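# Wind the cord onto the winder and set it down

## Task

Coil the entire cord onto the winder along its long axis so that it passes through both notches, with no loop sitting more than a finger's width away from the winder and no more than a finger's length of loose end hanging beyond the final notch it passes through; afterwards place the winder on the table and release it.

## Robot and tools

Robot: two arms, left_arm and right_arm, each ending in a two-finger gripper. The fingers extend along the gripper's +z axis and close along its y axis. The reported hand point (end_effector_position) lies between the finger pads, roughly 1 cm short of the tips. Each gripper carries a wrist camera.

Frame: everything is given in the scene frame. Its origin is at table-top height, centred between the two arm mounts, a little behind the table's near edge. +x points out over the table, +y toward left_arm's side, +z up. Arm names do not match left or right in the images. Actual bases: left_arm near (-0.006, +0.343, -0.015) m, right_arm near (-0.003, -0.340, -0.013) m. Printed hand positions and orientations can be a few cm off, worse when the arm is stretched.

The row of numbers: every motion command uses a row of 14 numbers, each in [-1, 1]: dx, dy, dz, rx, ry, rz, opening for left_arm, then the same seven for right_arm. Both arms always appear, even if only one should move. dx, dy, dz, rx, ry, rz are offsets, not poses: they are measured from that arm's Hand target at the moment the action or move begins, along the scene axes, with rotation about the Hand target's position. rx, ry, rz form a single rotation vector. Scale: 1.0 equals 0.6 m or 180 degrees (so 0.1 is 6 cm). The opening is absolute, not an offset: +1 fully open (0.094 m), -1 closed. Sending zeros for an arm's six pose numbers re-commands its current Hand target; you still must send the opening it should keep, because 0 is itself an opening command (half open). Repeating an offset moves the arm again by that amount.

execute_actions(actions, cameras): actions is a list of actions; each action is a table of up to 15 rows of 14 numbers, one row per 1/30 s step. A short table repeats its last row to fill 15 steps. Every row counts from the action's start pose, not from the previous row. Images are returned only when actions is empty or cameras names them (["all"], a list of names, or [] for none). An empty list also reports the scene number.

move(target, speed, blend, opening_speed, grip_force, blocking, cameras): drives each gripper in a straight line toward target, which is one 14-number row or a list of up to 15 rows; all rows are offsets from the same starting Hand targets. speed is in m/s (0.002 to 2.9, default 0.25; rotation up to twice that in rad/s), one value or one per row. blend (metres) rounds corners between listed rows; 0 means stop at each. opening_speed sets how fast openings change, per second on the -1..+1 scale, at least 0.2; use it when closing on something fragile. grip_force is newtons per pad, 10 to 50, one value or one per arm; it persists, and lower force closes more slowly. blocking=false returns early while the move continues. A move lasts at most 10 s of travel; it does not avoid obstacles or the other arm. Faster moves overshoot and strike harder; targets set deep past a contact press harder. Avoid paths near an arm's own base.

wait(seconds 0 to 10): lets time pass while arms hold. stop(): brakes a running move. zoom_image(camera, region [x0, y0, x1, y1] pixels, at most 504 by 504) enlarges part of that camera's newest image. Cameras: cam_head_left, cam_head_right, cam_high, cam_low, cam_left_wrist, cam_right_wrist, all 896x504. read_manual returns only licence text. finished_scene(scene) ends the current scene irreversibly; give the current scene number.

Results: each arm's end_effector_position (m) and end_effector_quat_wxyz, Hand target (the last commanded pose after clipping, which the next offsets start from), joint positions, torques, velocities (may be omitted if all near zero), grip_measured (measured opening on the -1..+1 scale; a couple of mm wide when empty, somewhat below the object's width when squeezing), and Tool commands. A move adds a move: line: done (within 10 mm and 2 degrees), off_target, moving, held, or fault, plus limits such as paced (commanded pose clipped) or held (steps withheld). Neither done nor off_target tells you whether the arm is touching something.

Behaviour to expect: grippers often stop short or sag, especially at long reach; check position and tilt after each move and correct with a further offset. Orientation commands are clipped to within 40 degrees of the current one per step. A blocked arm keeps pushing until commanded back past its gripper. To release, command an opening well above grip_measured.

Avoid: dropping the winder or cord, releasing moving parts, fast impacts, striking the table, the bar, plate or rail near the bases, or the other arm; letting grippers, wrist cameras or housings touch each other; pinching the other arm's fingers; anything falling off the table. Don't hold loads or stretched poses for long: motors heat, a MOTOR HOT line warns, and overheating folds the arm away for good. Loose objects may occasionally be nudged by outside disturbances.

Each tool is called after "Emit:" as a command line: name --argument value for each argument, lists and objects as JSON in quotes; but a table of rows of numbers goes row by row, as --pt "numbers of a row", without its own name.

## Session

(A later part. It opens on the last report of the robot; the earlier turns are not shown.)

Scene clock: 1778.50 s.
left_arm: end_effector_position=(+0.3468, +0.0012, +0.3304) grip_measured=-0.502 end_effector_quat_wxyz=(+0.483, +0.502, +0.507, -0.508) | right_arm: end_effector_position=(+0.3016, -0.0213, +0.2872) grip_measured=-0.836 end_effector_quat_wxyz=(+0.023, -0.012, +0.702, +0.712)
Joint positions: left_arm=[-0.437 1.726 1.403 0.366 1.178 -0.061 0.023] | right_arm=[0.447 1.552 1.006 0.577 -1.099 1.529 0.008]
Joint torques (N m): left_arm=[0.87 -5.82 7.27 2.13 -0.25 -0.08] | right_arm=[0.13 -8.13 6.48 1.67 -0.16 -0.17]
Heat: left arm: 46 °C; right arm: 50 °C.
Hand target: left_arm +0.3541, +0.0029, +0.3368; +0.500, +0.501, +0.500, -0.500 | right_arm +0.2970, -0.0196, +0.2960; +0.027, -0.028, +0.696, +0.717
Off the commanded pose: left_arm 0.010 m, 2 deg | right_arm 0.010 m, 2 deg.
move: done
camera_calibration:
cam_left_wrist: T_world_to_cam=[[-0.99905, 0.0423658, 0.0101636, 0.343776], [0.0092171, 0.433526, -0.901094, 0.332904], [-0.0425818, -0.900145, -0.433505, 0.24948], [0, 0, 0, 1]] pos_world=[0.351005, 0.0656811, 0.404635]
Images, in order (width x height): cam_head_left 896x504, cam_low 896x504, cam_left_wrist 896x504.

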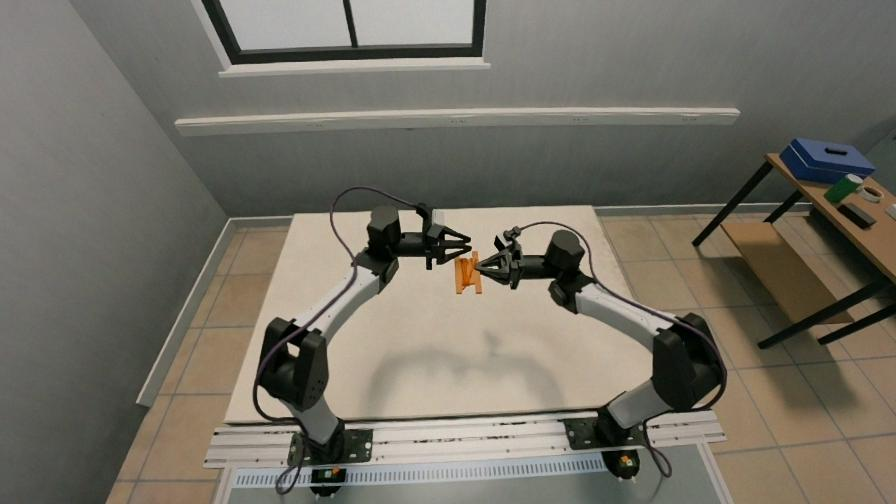

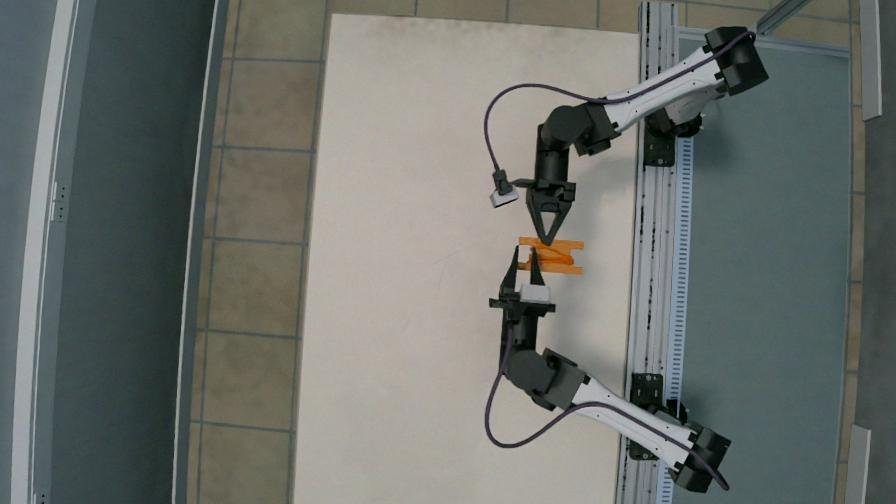

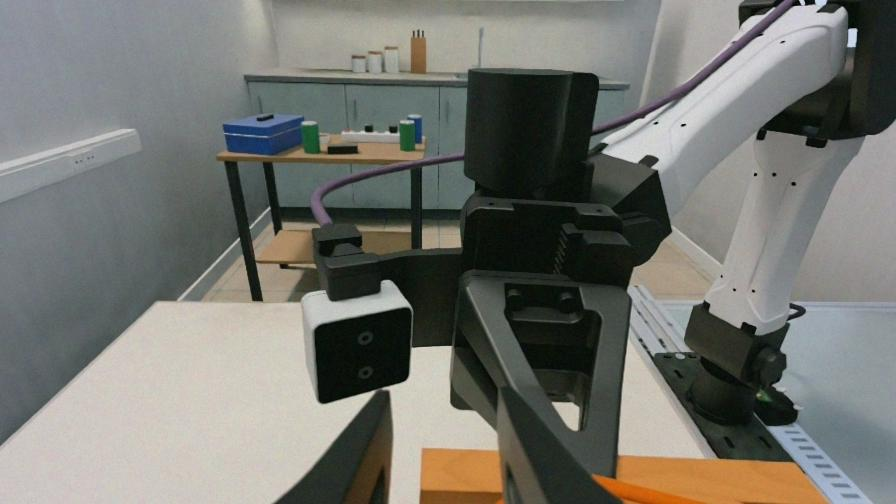

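Emit:
move --pt "0 0 0.04 0 0 0 -0.5 0 0 0 0 0 0 -0.93" --pt "-0.02 0.18 0.04 0 0 0 -0.5 0 0 0 0 0 0 -0.93" --speed 0.15 --blend '[0.01, 0]' --cameras '["all"]'

Emit:
zoom_image --camera "cam_low" --region '[490, 220, 610, 310]'

Emit:
zoom_image --camera "cam_head_left" --region '[400, 220, 520, 310]'

Emit:
zoom_image --camera "cam_head_right" --region '[400, 220, 520, 310]'

Emit:
zoom_image --camera "cam_high" --region '[400, 80, 540, 185]'

Scene clock: 1865.73 s.
left_arm: end_effector_position=(+0.3534, +0.1081, +0.3449) grip_measured=-0.502 end_effector_quat_wxyz=(+0.484, +0.486, +0.521, -0.509) | right_arm: end_effector_position=(+0.3016, -0.0213, +0.2872) grip_measured=-0.836 end_effector_quat_wxyz=(+0.023, -0.012, +0.702, +0.712)
Joint positions: left_arm=[-0.158 1.622 1.299 0.463 1.427 -0.19 0.023] | right_arm=[0.447 1.552 1.006 0.577 -1.099 1.529 0.008]
Joint torques (N m): left_arm=[0.53 -8.44 5.81 1.9 -0.02 -0.09] | right_arm=[0.03 -8.1 6.57 1.7 -0.11 -0.11]
Heat: left arm: 46 °C; right arm: 50 °C.
Hand target: left_arm +0.3420, +0.1109, +0.3608; +0.500, +0.501, +0.500, -0.500 | right_arm +0.2971, -0.0196, +0.2960; +0.027, -0.028, +0.696, +0.717
Off the commanded pose: left_arm 0.020 m, 4 deg | right_arm 0.010 m, 2 deg.
move: off_target (left_arm)
camera_calibration:
cam_left_wrist: T_world_to_cam=[[-0.999155, 0.0120961, 0.0392779, 0.338864], [-0.0302588, 0.430222, -0.902216, 0.314231], [-0.0278115, -0.902642, -0.429492, 0.345994], [0, 0, 0, 1]] pos_world=[0.357708, 0.173022, 0.418796]
cam_right_wrist: T_world_to_cam=[[0.0664176, 0.00831904, -0.997757, 0.266003], [-0.903325, -0.424205, -0.0636684, 0.319212], [-0.423783, 0.905528, -0.0206599, 0.242274], [0, 0, 0, 1]] pos_world=[0.373357, -0.0861869, 0.290735]

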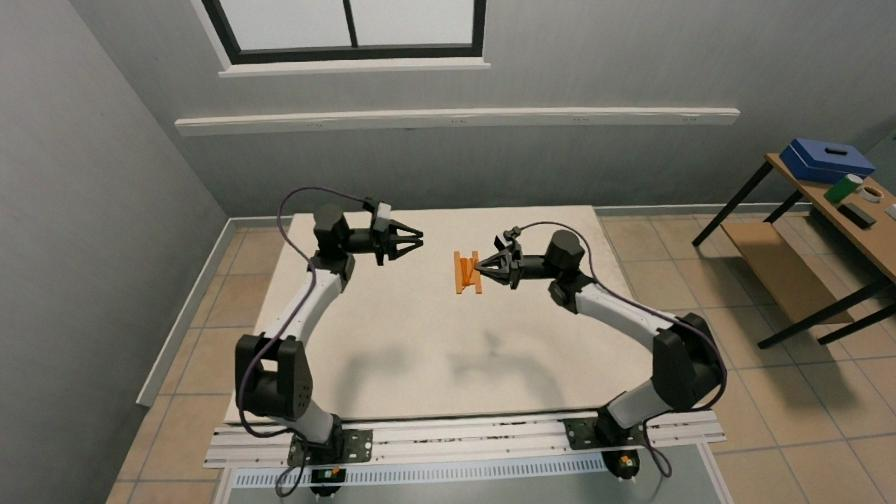

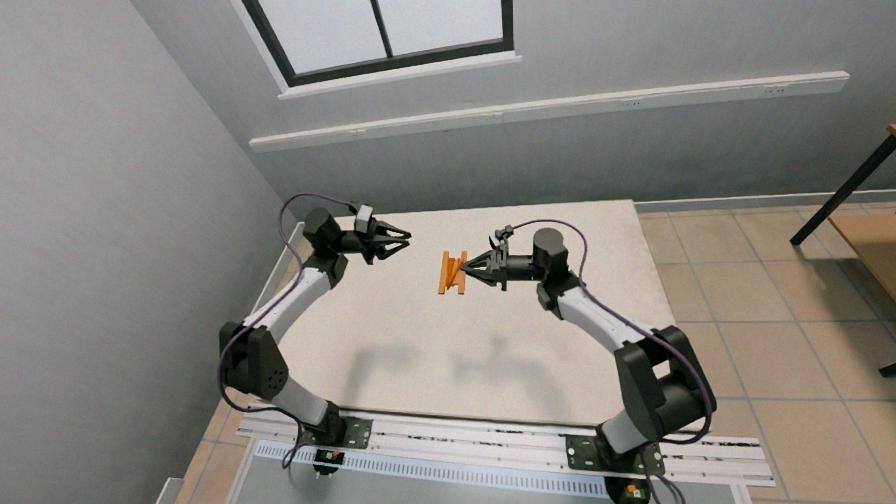

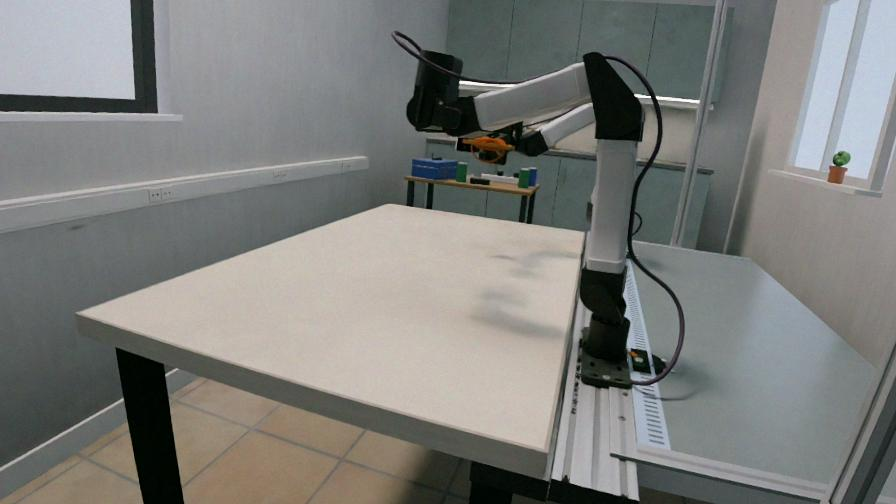

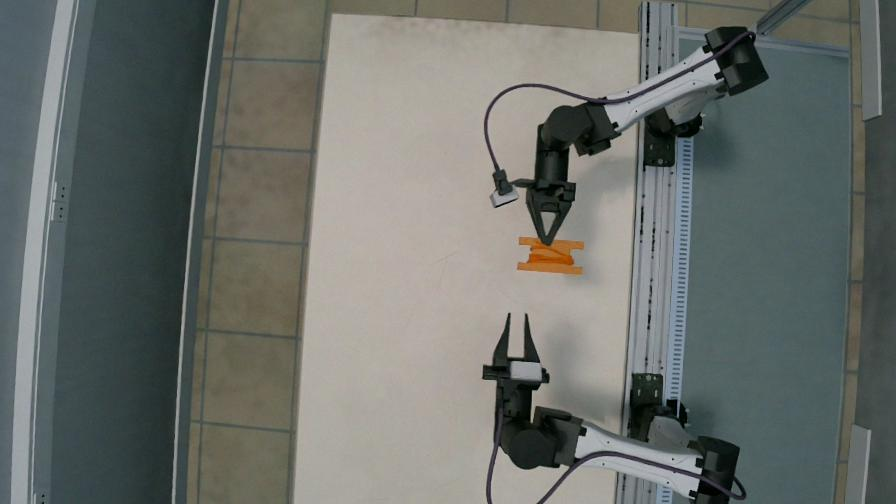

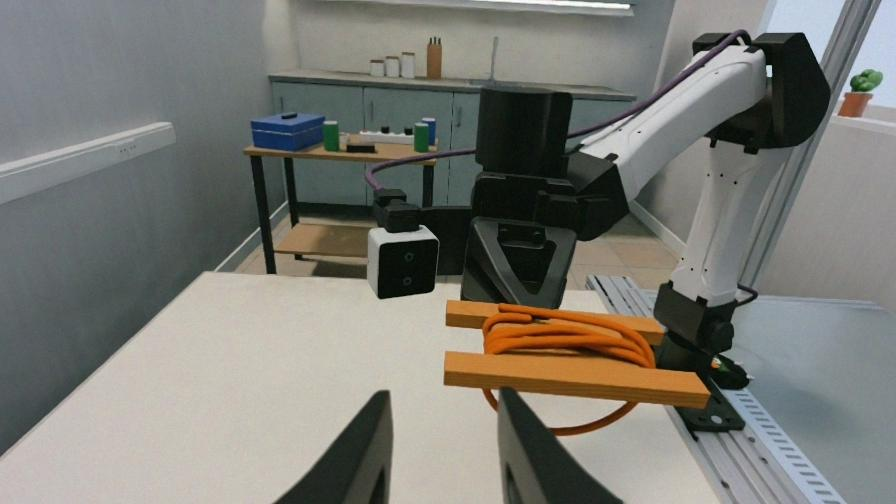

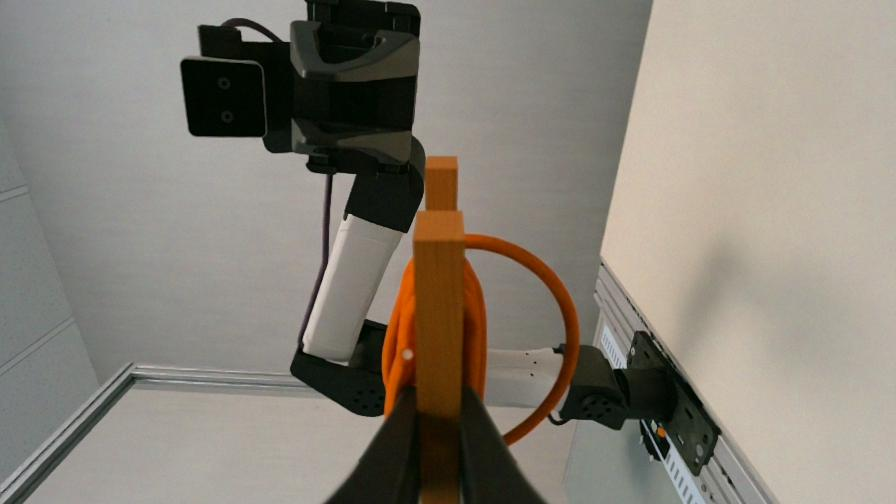

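Scaled by 4.200 from the camera's 896x504 image, which has a finer 1280x720 frame.

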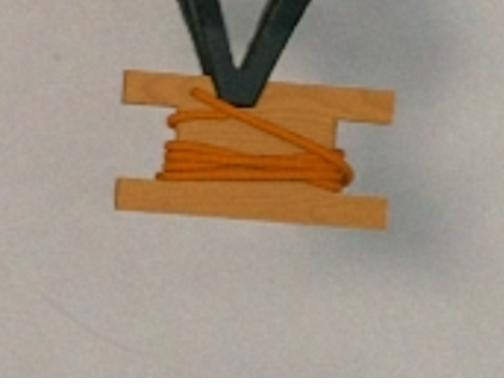

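Scaled by 4.200 from the camera's 896x504 image, which has a finer 1280x720 frame.

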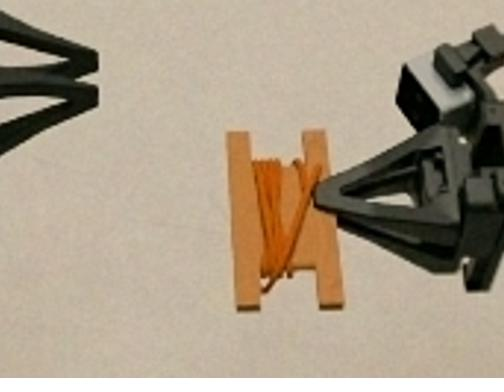

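Scaled by 4.200 from the camera's 896x504 image, which has a finer 1280x720 frame.

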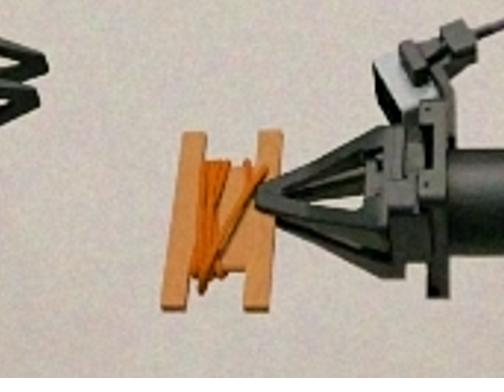

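Scaled by 3.600 from the camera's 896x504 image, which has a finer 1280x720 frame.

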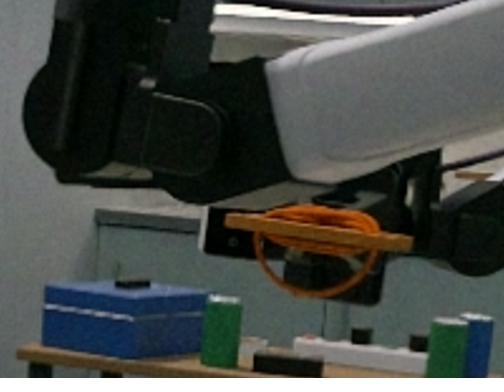

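Emit:
move --target '[0, 0.05, 0, 0, 0, 0, -0.5, -0.0202, -0.004, -0.1683, 0, 0, -0.25, -0.93]' --speed 0.1 --cameras '["cam_low", "cam_left_wrist", "cam_head_left", "cam_high"]'

Emit:
zoom_image --camera "cam_low" --region '[480, 200, 620, 305]'

Emit:
zoom_image --camera "cam_head_left" --region '[400, 240, 540, 345]'

Emit:
zoom_image --camera "cam_high" --region '[400, 100, 560, 220]'

Scene clock: 2224.73 s.
left_arm: end_effector_position=(+0.3494, +0.1375, +0.3518) grip_measured=-0.502 end_effector_quat_wxyz=(+0.488, +0.490, +0.515, -0.506) | right_arm: end_effector_position=(+0.2851, -0.0228, +0.1930) grip_measured=-0.836 end_effector_quat_wxyz=(+0.290, +0.244, +0.660, +0.649)
Joint positions: left_arm=[-0.076 1.622 1.248 0.765 1.508 -0.427 0.023] | right_arm=[0.863 1.466 0.484 1.006 0.076 1.489 0.008]
Joint torques (N m): left_arm=[0.94 -7.23 5.63 1.64 -0.21 -0.08] | right_arm=[0.31 -4.44 5.05 2.14 0.13 -0.31]
Heat: left arm: 54 °C; right arm: 49 °C.
Hand target: left_arm +0.3421, +0.1410, +0.3608; +0.500, +0.500, +0.500, -0.500 | right_arm +0.2850, -0.0220, +0.1952; +0.299, +0.241, +0.654, +0.652
Off the commanded pose: left_arm 0.012 m, 3 deg | right_arm 0.002 m, 1 deg.
move: off_target (left_arm)
camera_calibration:
cam_left_wrist: T_world_to_cam=[[-0.999609, 0.0150014, 0.0236073, 0.339582], [-0.0149469, 0.4269, -0.904175, 0.303517], [-0.0236419, -0.904175, -0.426509, 0.37303], [0, 0, 0, 1]] pos_world=[0.352805, 0.202619, 0.425516]
Images, in order (width x height): cam_head_left 896x504, cam_high 896x504, cam_low 896x504, cam_left_wrist 896x504.

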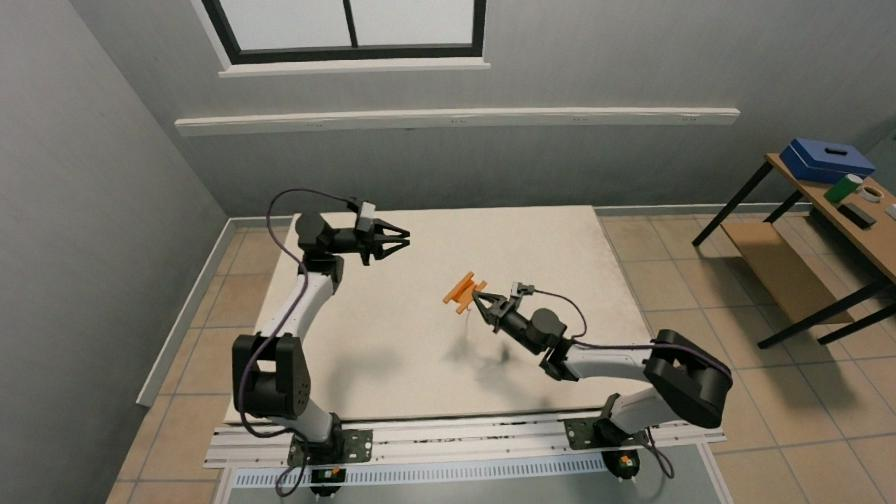

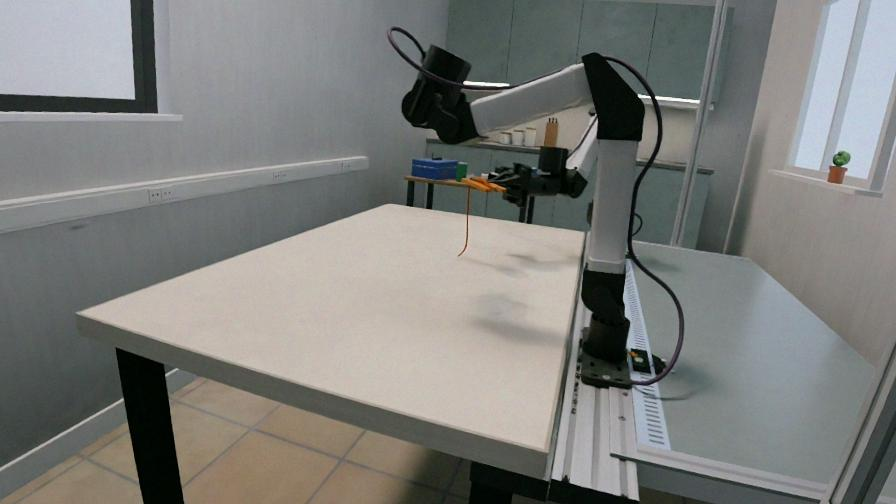

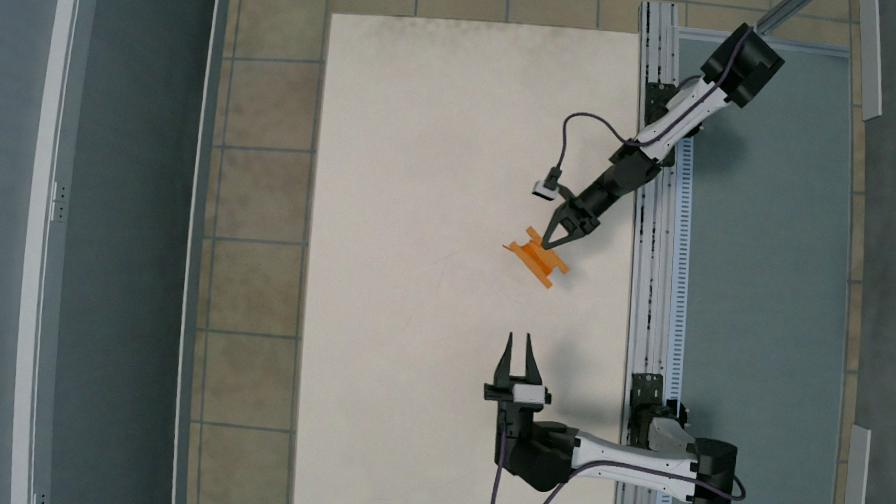

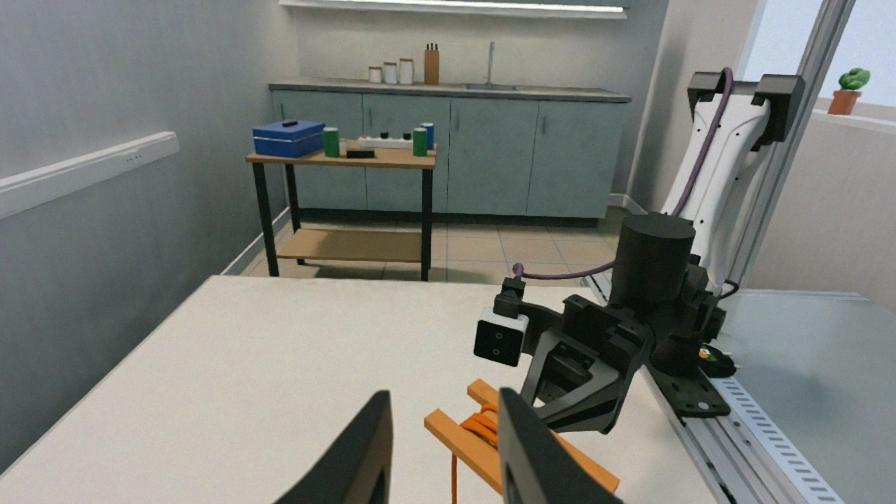

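Scaled by 3.600 from the camera's 896x504 image, which has a finer 1280x720 frame.

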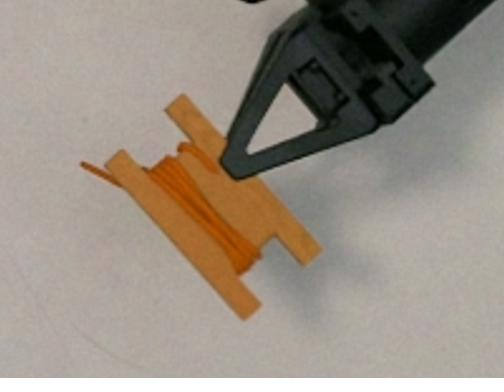

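Scaled by 3.600 from the camera's 896x504 image, which has a finer 1280x720 frame.

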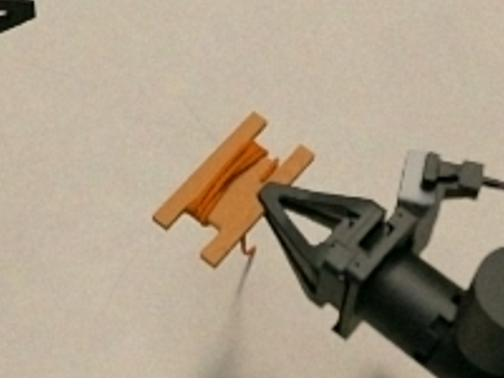

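Scaled by 3.150 from the camera's 896x504 image, which has a finer 1280x720 frame.

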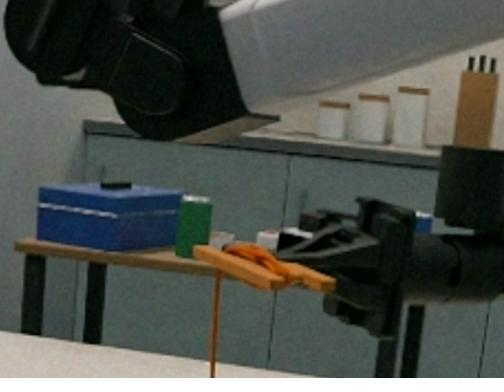

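Emit:
move --pt "-0.0068 -0.0183 -0.218 0 0 0 -0.3 0.02 0.004 0.175 0 0 0.25 -0.93" --pt "-0.0118 -0.085 -0.4263 0 0 0 -0.3 0.02 0.004 0.175 0.0611 0.1474 0.2449 -0.93" --speed 0.12 --blend '[0.02, 0]' --cameras '["cam_low", "cam_left_wrist", "cam_head_left", "cam_high"]'

Emit:
zoom_image --camera "cam_low" --region '[480, 210, 600, 300]'

Emit:
zoom_image --camera "cam_high" --region '[380, 90, 560, 225]'

Scene clock: 2662.83 s.
left_arm: end_effector_position=(+0.3336, +0.0904, +0.1054) grip_measured=-0.302 end_effector_quat_wxyz=(+0.489, +0.503, +0.504, -0.504) | right_arm: end_effector_position=(+0.2932, -0.0199, +0.2896) grip_measured=-0.836 end_effector_quat_wxyz=(-0.149, +0.154, +0.686, +0.696)
Joint positions: left_arm=[-0.237 2.102 0.793 1.414 1.369 -0.11 0.033] | right_arm=[0.461 1.527 0.993 0.561 -1.093 2.008 0.008]
Joint torques (N m): left_arm=[-0.1 -5.79 3.44 2 -0.31 -0.07] | right_arm=[-0.77 -6.72 8.18 1.6 0.01 -0.05]
Heat: left arm: 48 °C; right arm: 56 °C.
Hand target: left_arm +0.3350, +0.0900, +0.1051; +0.500, +0.501, +0.500, -0.500 | right_arm +0.2970, -0.0195, +0.3000; -0.142, +0.147, +0.682, +0.702
Off the commanded pose: left_arm 0.001 m, 1 deg | right_arm 0.011 m, 1 deg.
move: off_target (right_arm)
camera_calibration:
cam_left_wrist: T_world_to_cam=[[-0.999407, 0.034204, -0.00393352, 0.331399], [0.018246, 0.429285, -0.902985, 0.089196], [-0.0291971, -0.902521, -0.429655, 0.226941], [0, 0, 0, 1]] pos_world=[0.336201, 0.155193, 0.179352]
Images, in order (width x height): cam_head_left 896x504, cam_high 896x504, cam_low 896x504, cam_left_wrist 896x504.

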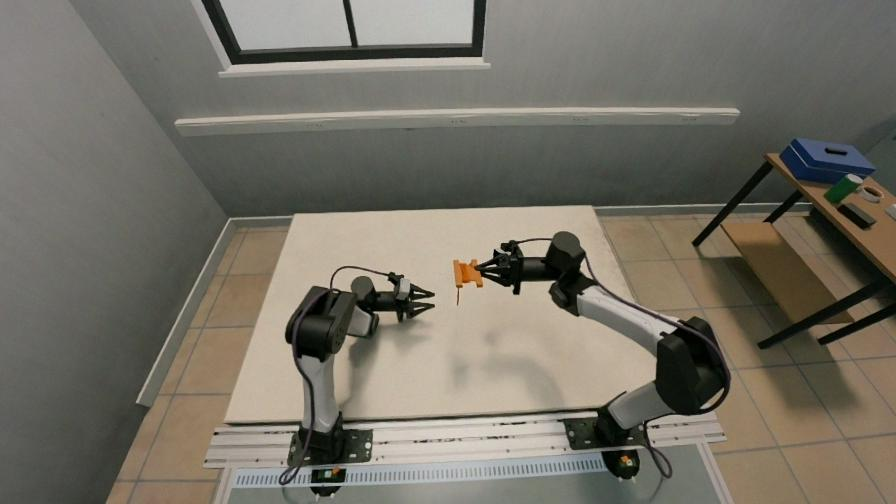

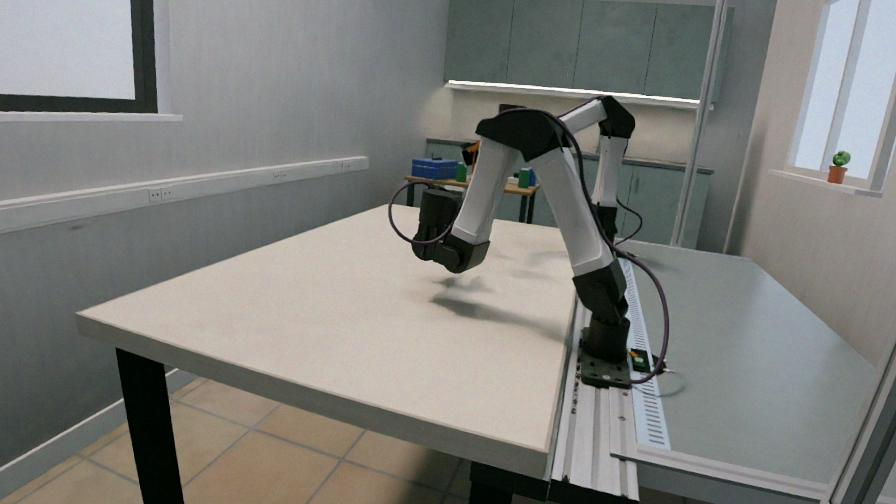

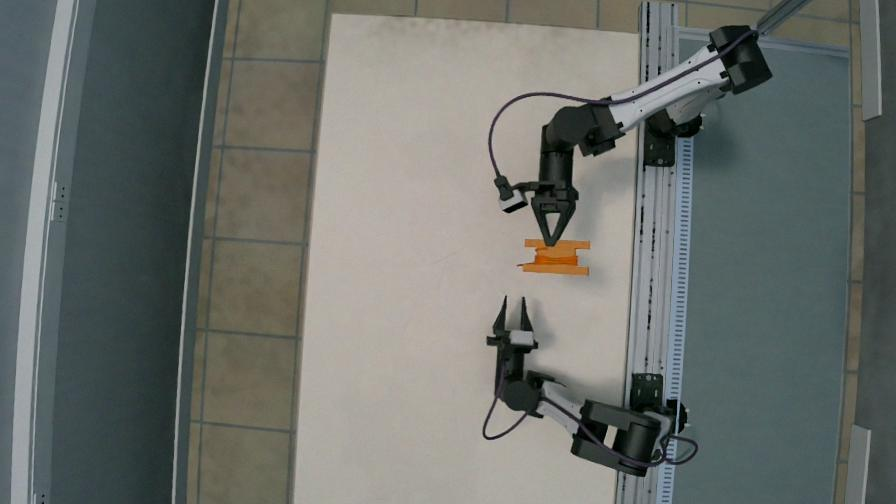

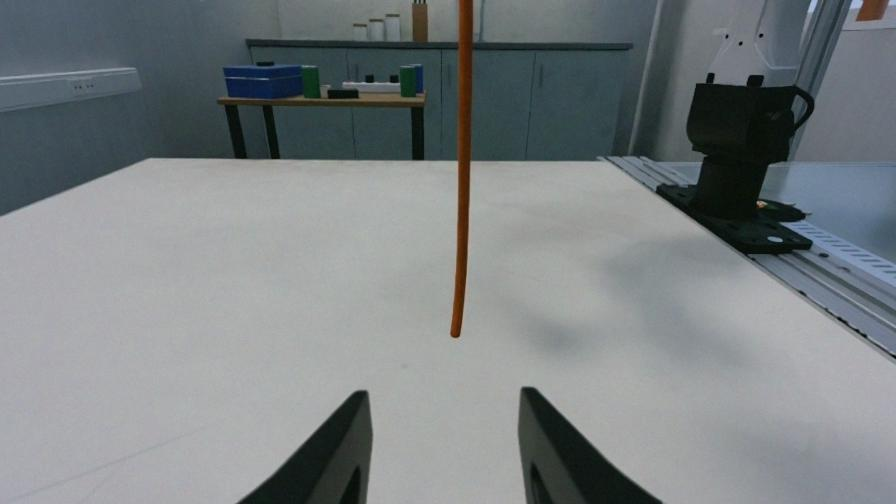

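Scaled by 4.200 from the camera's 896x504 image, which has a finer 1280x720 frame.

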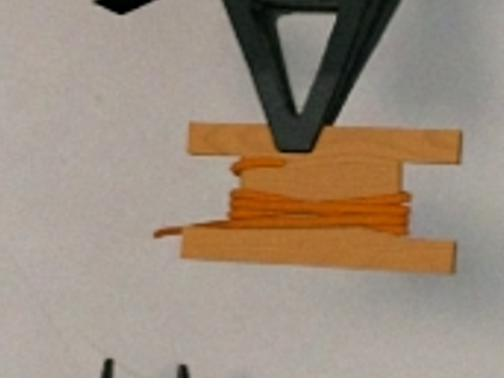

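Scaled by 2.800 from the camera's 896x504 image, which has a finer 1280x720 frame.

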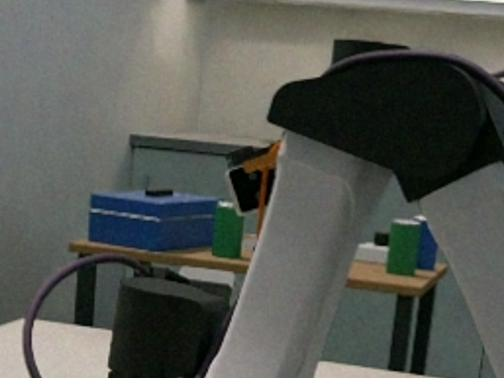

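Emit:
move --pt "-0.0117 -0.05 -0.0368 0 0 0 -0.3 0 0 0 0 0 0 -0.93" --pt "-0.0117 -0.1142 -0.0368 0 0 0 -0.3 0 0 0 0 0 0 -0.93" --speed 0.1 --blend '[0.01, 0]' --cameras '["cam_left_wrist", "cam_low"]'

Emit:
zoom_image --camera "cam_left_wrist" --region '[340, 350, 560, 474]'

Emit:
zoom_image --camera "cam_low" --region '[480, 220, 600, 310]'

Scene clock: 2700.13 s.
left_arm: end_effector_position=(+0.3209, +0.0229, +0.0811) grip_measured=-0.302 end_effector_quat_wxyz=(+0.484, +0.497, +0.508, -0.511) | right_arm: end_effector_position=(+0.2932, -0.0199, +0.2896) grip_measured=-0.836 end_effector_quat_wxyz=(-0.149, +0.154, +0.686, +0.696)
Joint positions: left_arm=[-0.432 2.197 0.836 1.424 1.179 -0.087 0.033] | right_arm=[0.461 1.527 0.993 0.561 -1.093 2.008 0.008]
Joint torques (N m): left_arm=[0.21 -6.2 5.07 1.88 -0.28 0.21] | right_arm=[-0.49 -6.94 7.99 1.64 0.02 -0.07]
Heat: left arm: 45 °C; right arm: 50 °C.
Hand target: left_arm +0.3280, +0.0214, +0.0829; +0.500, +0.501, +0.500, -0.500 | right_arm +0.2970, -0.0195, +0.3000; -0.142, +0.147, +0.682, +0.702
Off the commanded pose: left_arm 0.007 m, 2 deg | right_arm 0.011 m, 1 deg.
move: off_target (right_arm)
camera_calibration:
cam_left_wrist: T_world_to_cam=[[-0.999127, 0.0381281, 0.0170741, 0.319029], [0.000819454, 0.426509, -0.904483, 0.102194], [-0.0417685, -0.903679, -0.426168, 0.158949], [0, 0, 0, 1]] pos_world=[0.325306, 0.0878886, 0.154724]
Images, in order (width x height): cam_low 896x504, cam_left_wrist 896x504.

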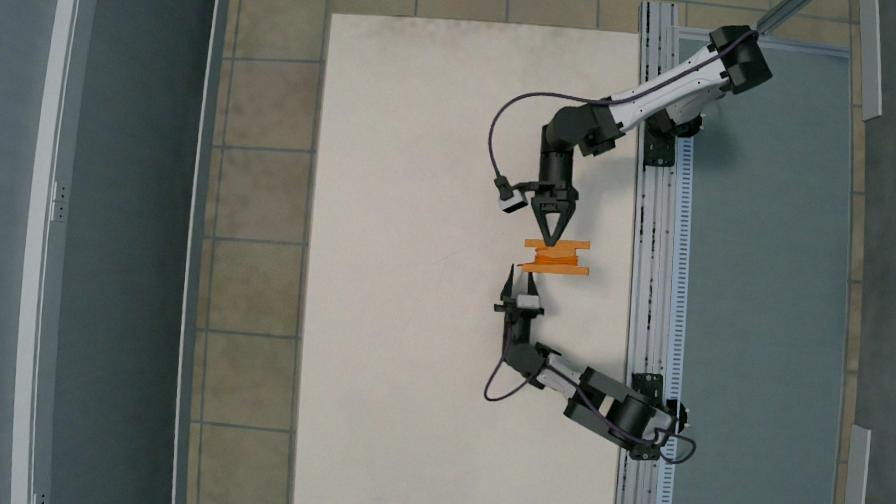

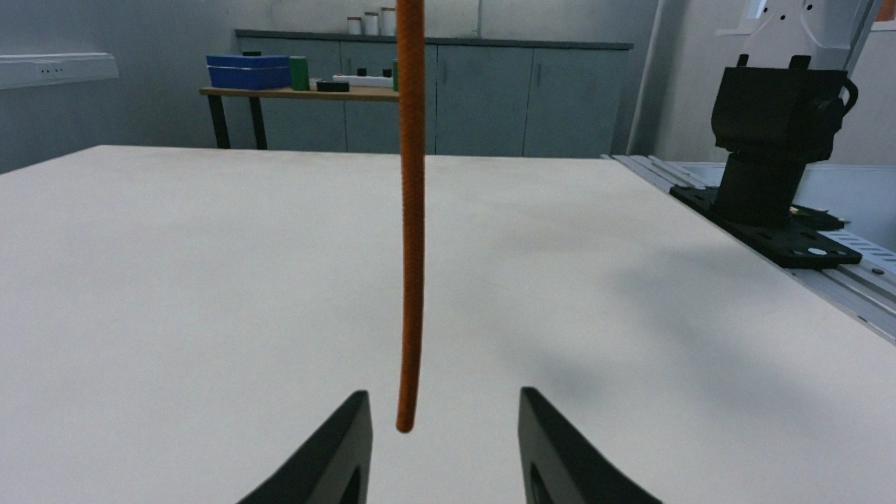

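Scaled by 2.291 from the camera's 896x504 image, which has a finer 1280x720 frame.

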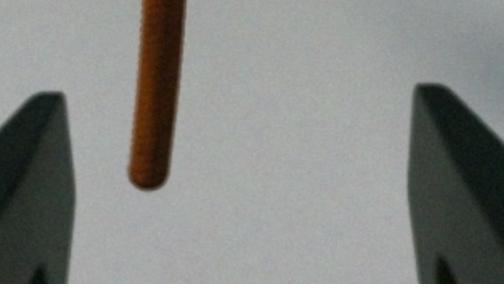

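Scaled by 4.200 from the camera's 896x504 image, which has a finer 1280x720 frame.

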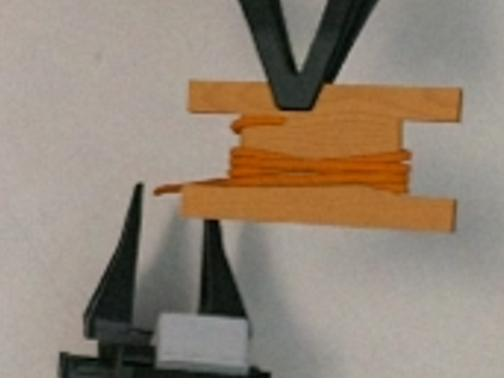

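Emit:
move --target '[0.005, 0, 0, 0, 0, 0, -1.0, 0, 0, 0, 0, 0, 0, -0.93]' --speed 0.1 --opening_speed 1.0 --cameras '["cam_left_wrist", "cam_low"]'

Emit:
zoom_image --camera "cam_left_wrist" --region '[340, 350, 560, 474]'

Scene clock: 2717.93 s.
left_arm: end_effector_position=(+0.3236, +0.0217, +0.0816) grip_measured=-0.972 end_effector_quat_wxyz=(+0.486, +0.498, +0.506, -0.510) | right_arm: end_effector_position=(+0.2932, -0.0199, +0.2896) grip_measured=-0.836 end_effector_quat_wxyz=(-0.149, +0.154, +0.686, +0.696)
Joint positions: left_arm=[-0.432 2.203 0.849 1.423 1.178 -0.087 0.001] | right_arm=[0.461 1.527 0.993 0.561 -1.093 2.008 0.008]
Joint torques (N m): left_arm=[0.51 -6.32 5.12 1.81 -0.24 0.19] | right_arm=[-0.76 -6.56 8.12 1.59 0.04 0]
Heat: left arm: 44 °C; right arm: 49 °C.
Hand target: left_arm +0.3310, +0.0214, +0.0830; +0.500, +0.501, +0.500, -0.500 | right_arm +0.2970, -0.0195, +0.3000; -0.142, +0.147, +0.682, +0.702
Off the commanded pose: left_arm 0.007 m, 2 deg | right_arm 0.011 m, 1 deg.
move: off_target (right_arm)
camera_calibration:
cam_left_wrist: T_world_to_cam=[[-0.999228, 0.0375856, 0.0114095, 0.322211], [0.00562396, 0.42438, -0.905467, 0.101798], [-0.0388744, -0.904704, -0.424264, 0.157291], [0, 0, 0, 1]] pos_world=[0.327505, 0.0869899, 0.155231]
Images, in order (width x height): cam_low 896x504, cam_left_wrist 896x504.

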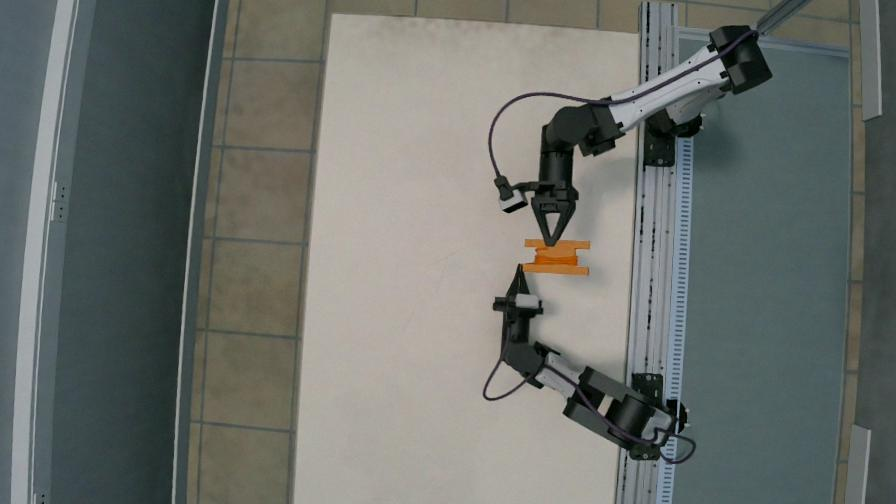

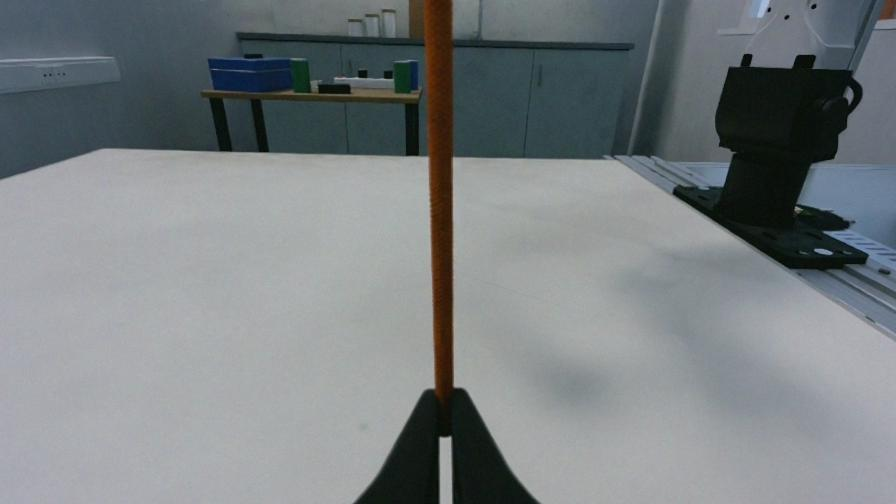

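Scaled by 2.291 from the camera's 896x504 image, which has a finer 1280x720 frame.

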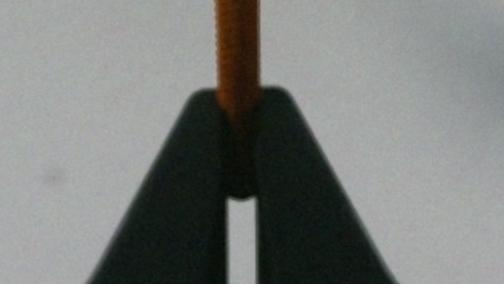

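Emit:
move --pt "-0.2283 -0.0157 0.1117 0 0 0 -1.0 0 0 0 0 0 0 -0.93" --pt "-0.3117 -0.0207 0.275 0 0 0 -1.0 0 0 0 0 0 0 -0.93" --pt "-0.2983 -0.0223 0.425 0 0 0 -1.0 0 0 0 0 0 0 -0.93" --speed 0.15 --blend '[0.02, 0.02, 0]' --cameras '["cam_low", "cam_left_wrist"]'

Emit:
zoom_image --camera "cam_low" --region '[510, 220, 650, 325]'

Scene clock: 2744.77 s.
left_arm: end_effector_position=(+0.1511, +0.0055, +0.3190) grip_measured=-0.975 end_effector_quat_wxyz=(+0.475, +0.498, +0.519, -0.507) | right_arm: end_effector_position=(+0.2932, -0.0199, +0.2877) grip_measured=-0.836 end_effector_quat_wxyz=(-0.153, +0.158, +0.687, +0.693)
Joint positions: left_arm=[-0.792 1.062 0.83 0.232 0.815 -0.045 0.001] | right_arm=[0.461 1.527 0.993 0.549 -1.093 2.009 0.008]
Joint torques (N m): left_arm=[0.65 -3.17 8.87 2.07 -0.15 0.21] | right_arm=[-0.76 -7.08 8.2 1.72 0.02 -0.07]
Heat: left arm: 44 °C; right arm: 48 °C.
Hand target: left_arm +0.1520, +0.0081, +0.3380; +0.500, +0.501, +0.500, -0.500 | right_arm +0.2970, -0.0195, +0.3000; -0.142, +0.147, +0.682, +0.702
Off the commanded pose: left_arm 0.019 m, 4 deg | right_arm 0.013 m, 2 deg.
move: off_target (left_arm, right_arm)
camera_calibration:
cam_left_wrist: T_world_to_cam=[[-0.998892, 0.0327931, 0.0337539, 0.140677], [-0.0154891, 0.448188, -0.893805, 0.323846], [-0.0444387, -0.893338, -0.447183, 0.24464], [0, 0, 0, 1]] pos_world=[0.156409, 0.0687896, 0.394106]
Images, in order (width x height): cam_low 896x504, cam_left_wrist 896x504.

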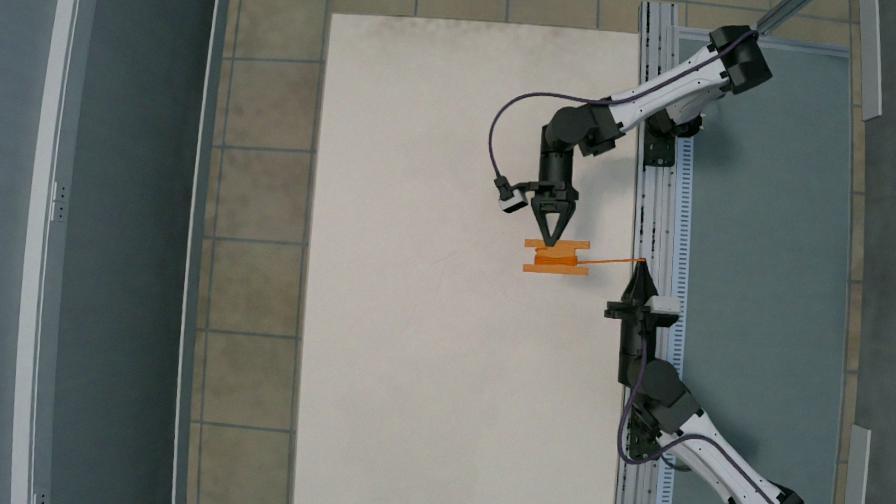

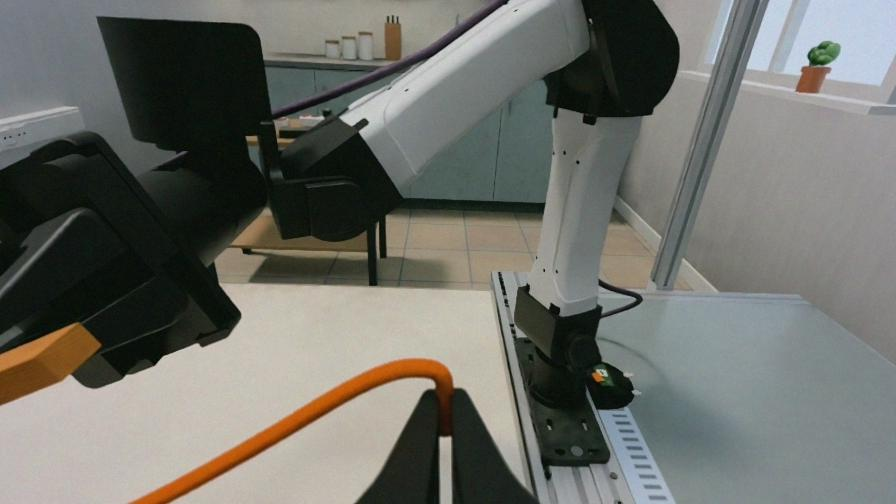

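Scaled by 3.600 from the camera's 896x504 image, which has a finer 1280x720 frame.

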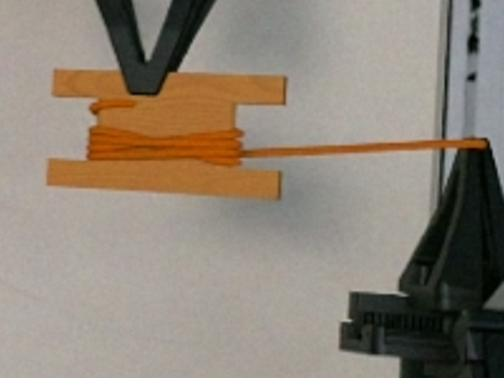

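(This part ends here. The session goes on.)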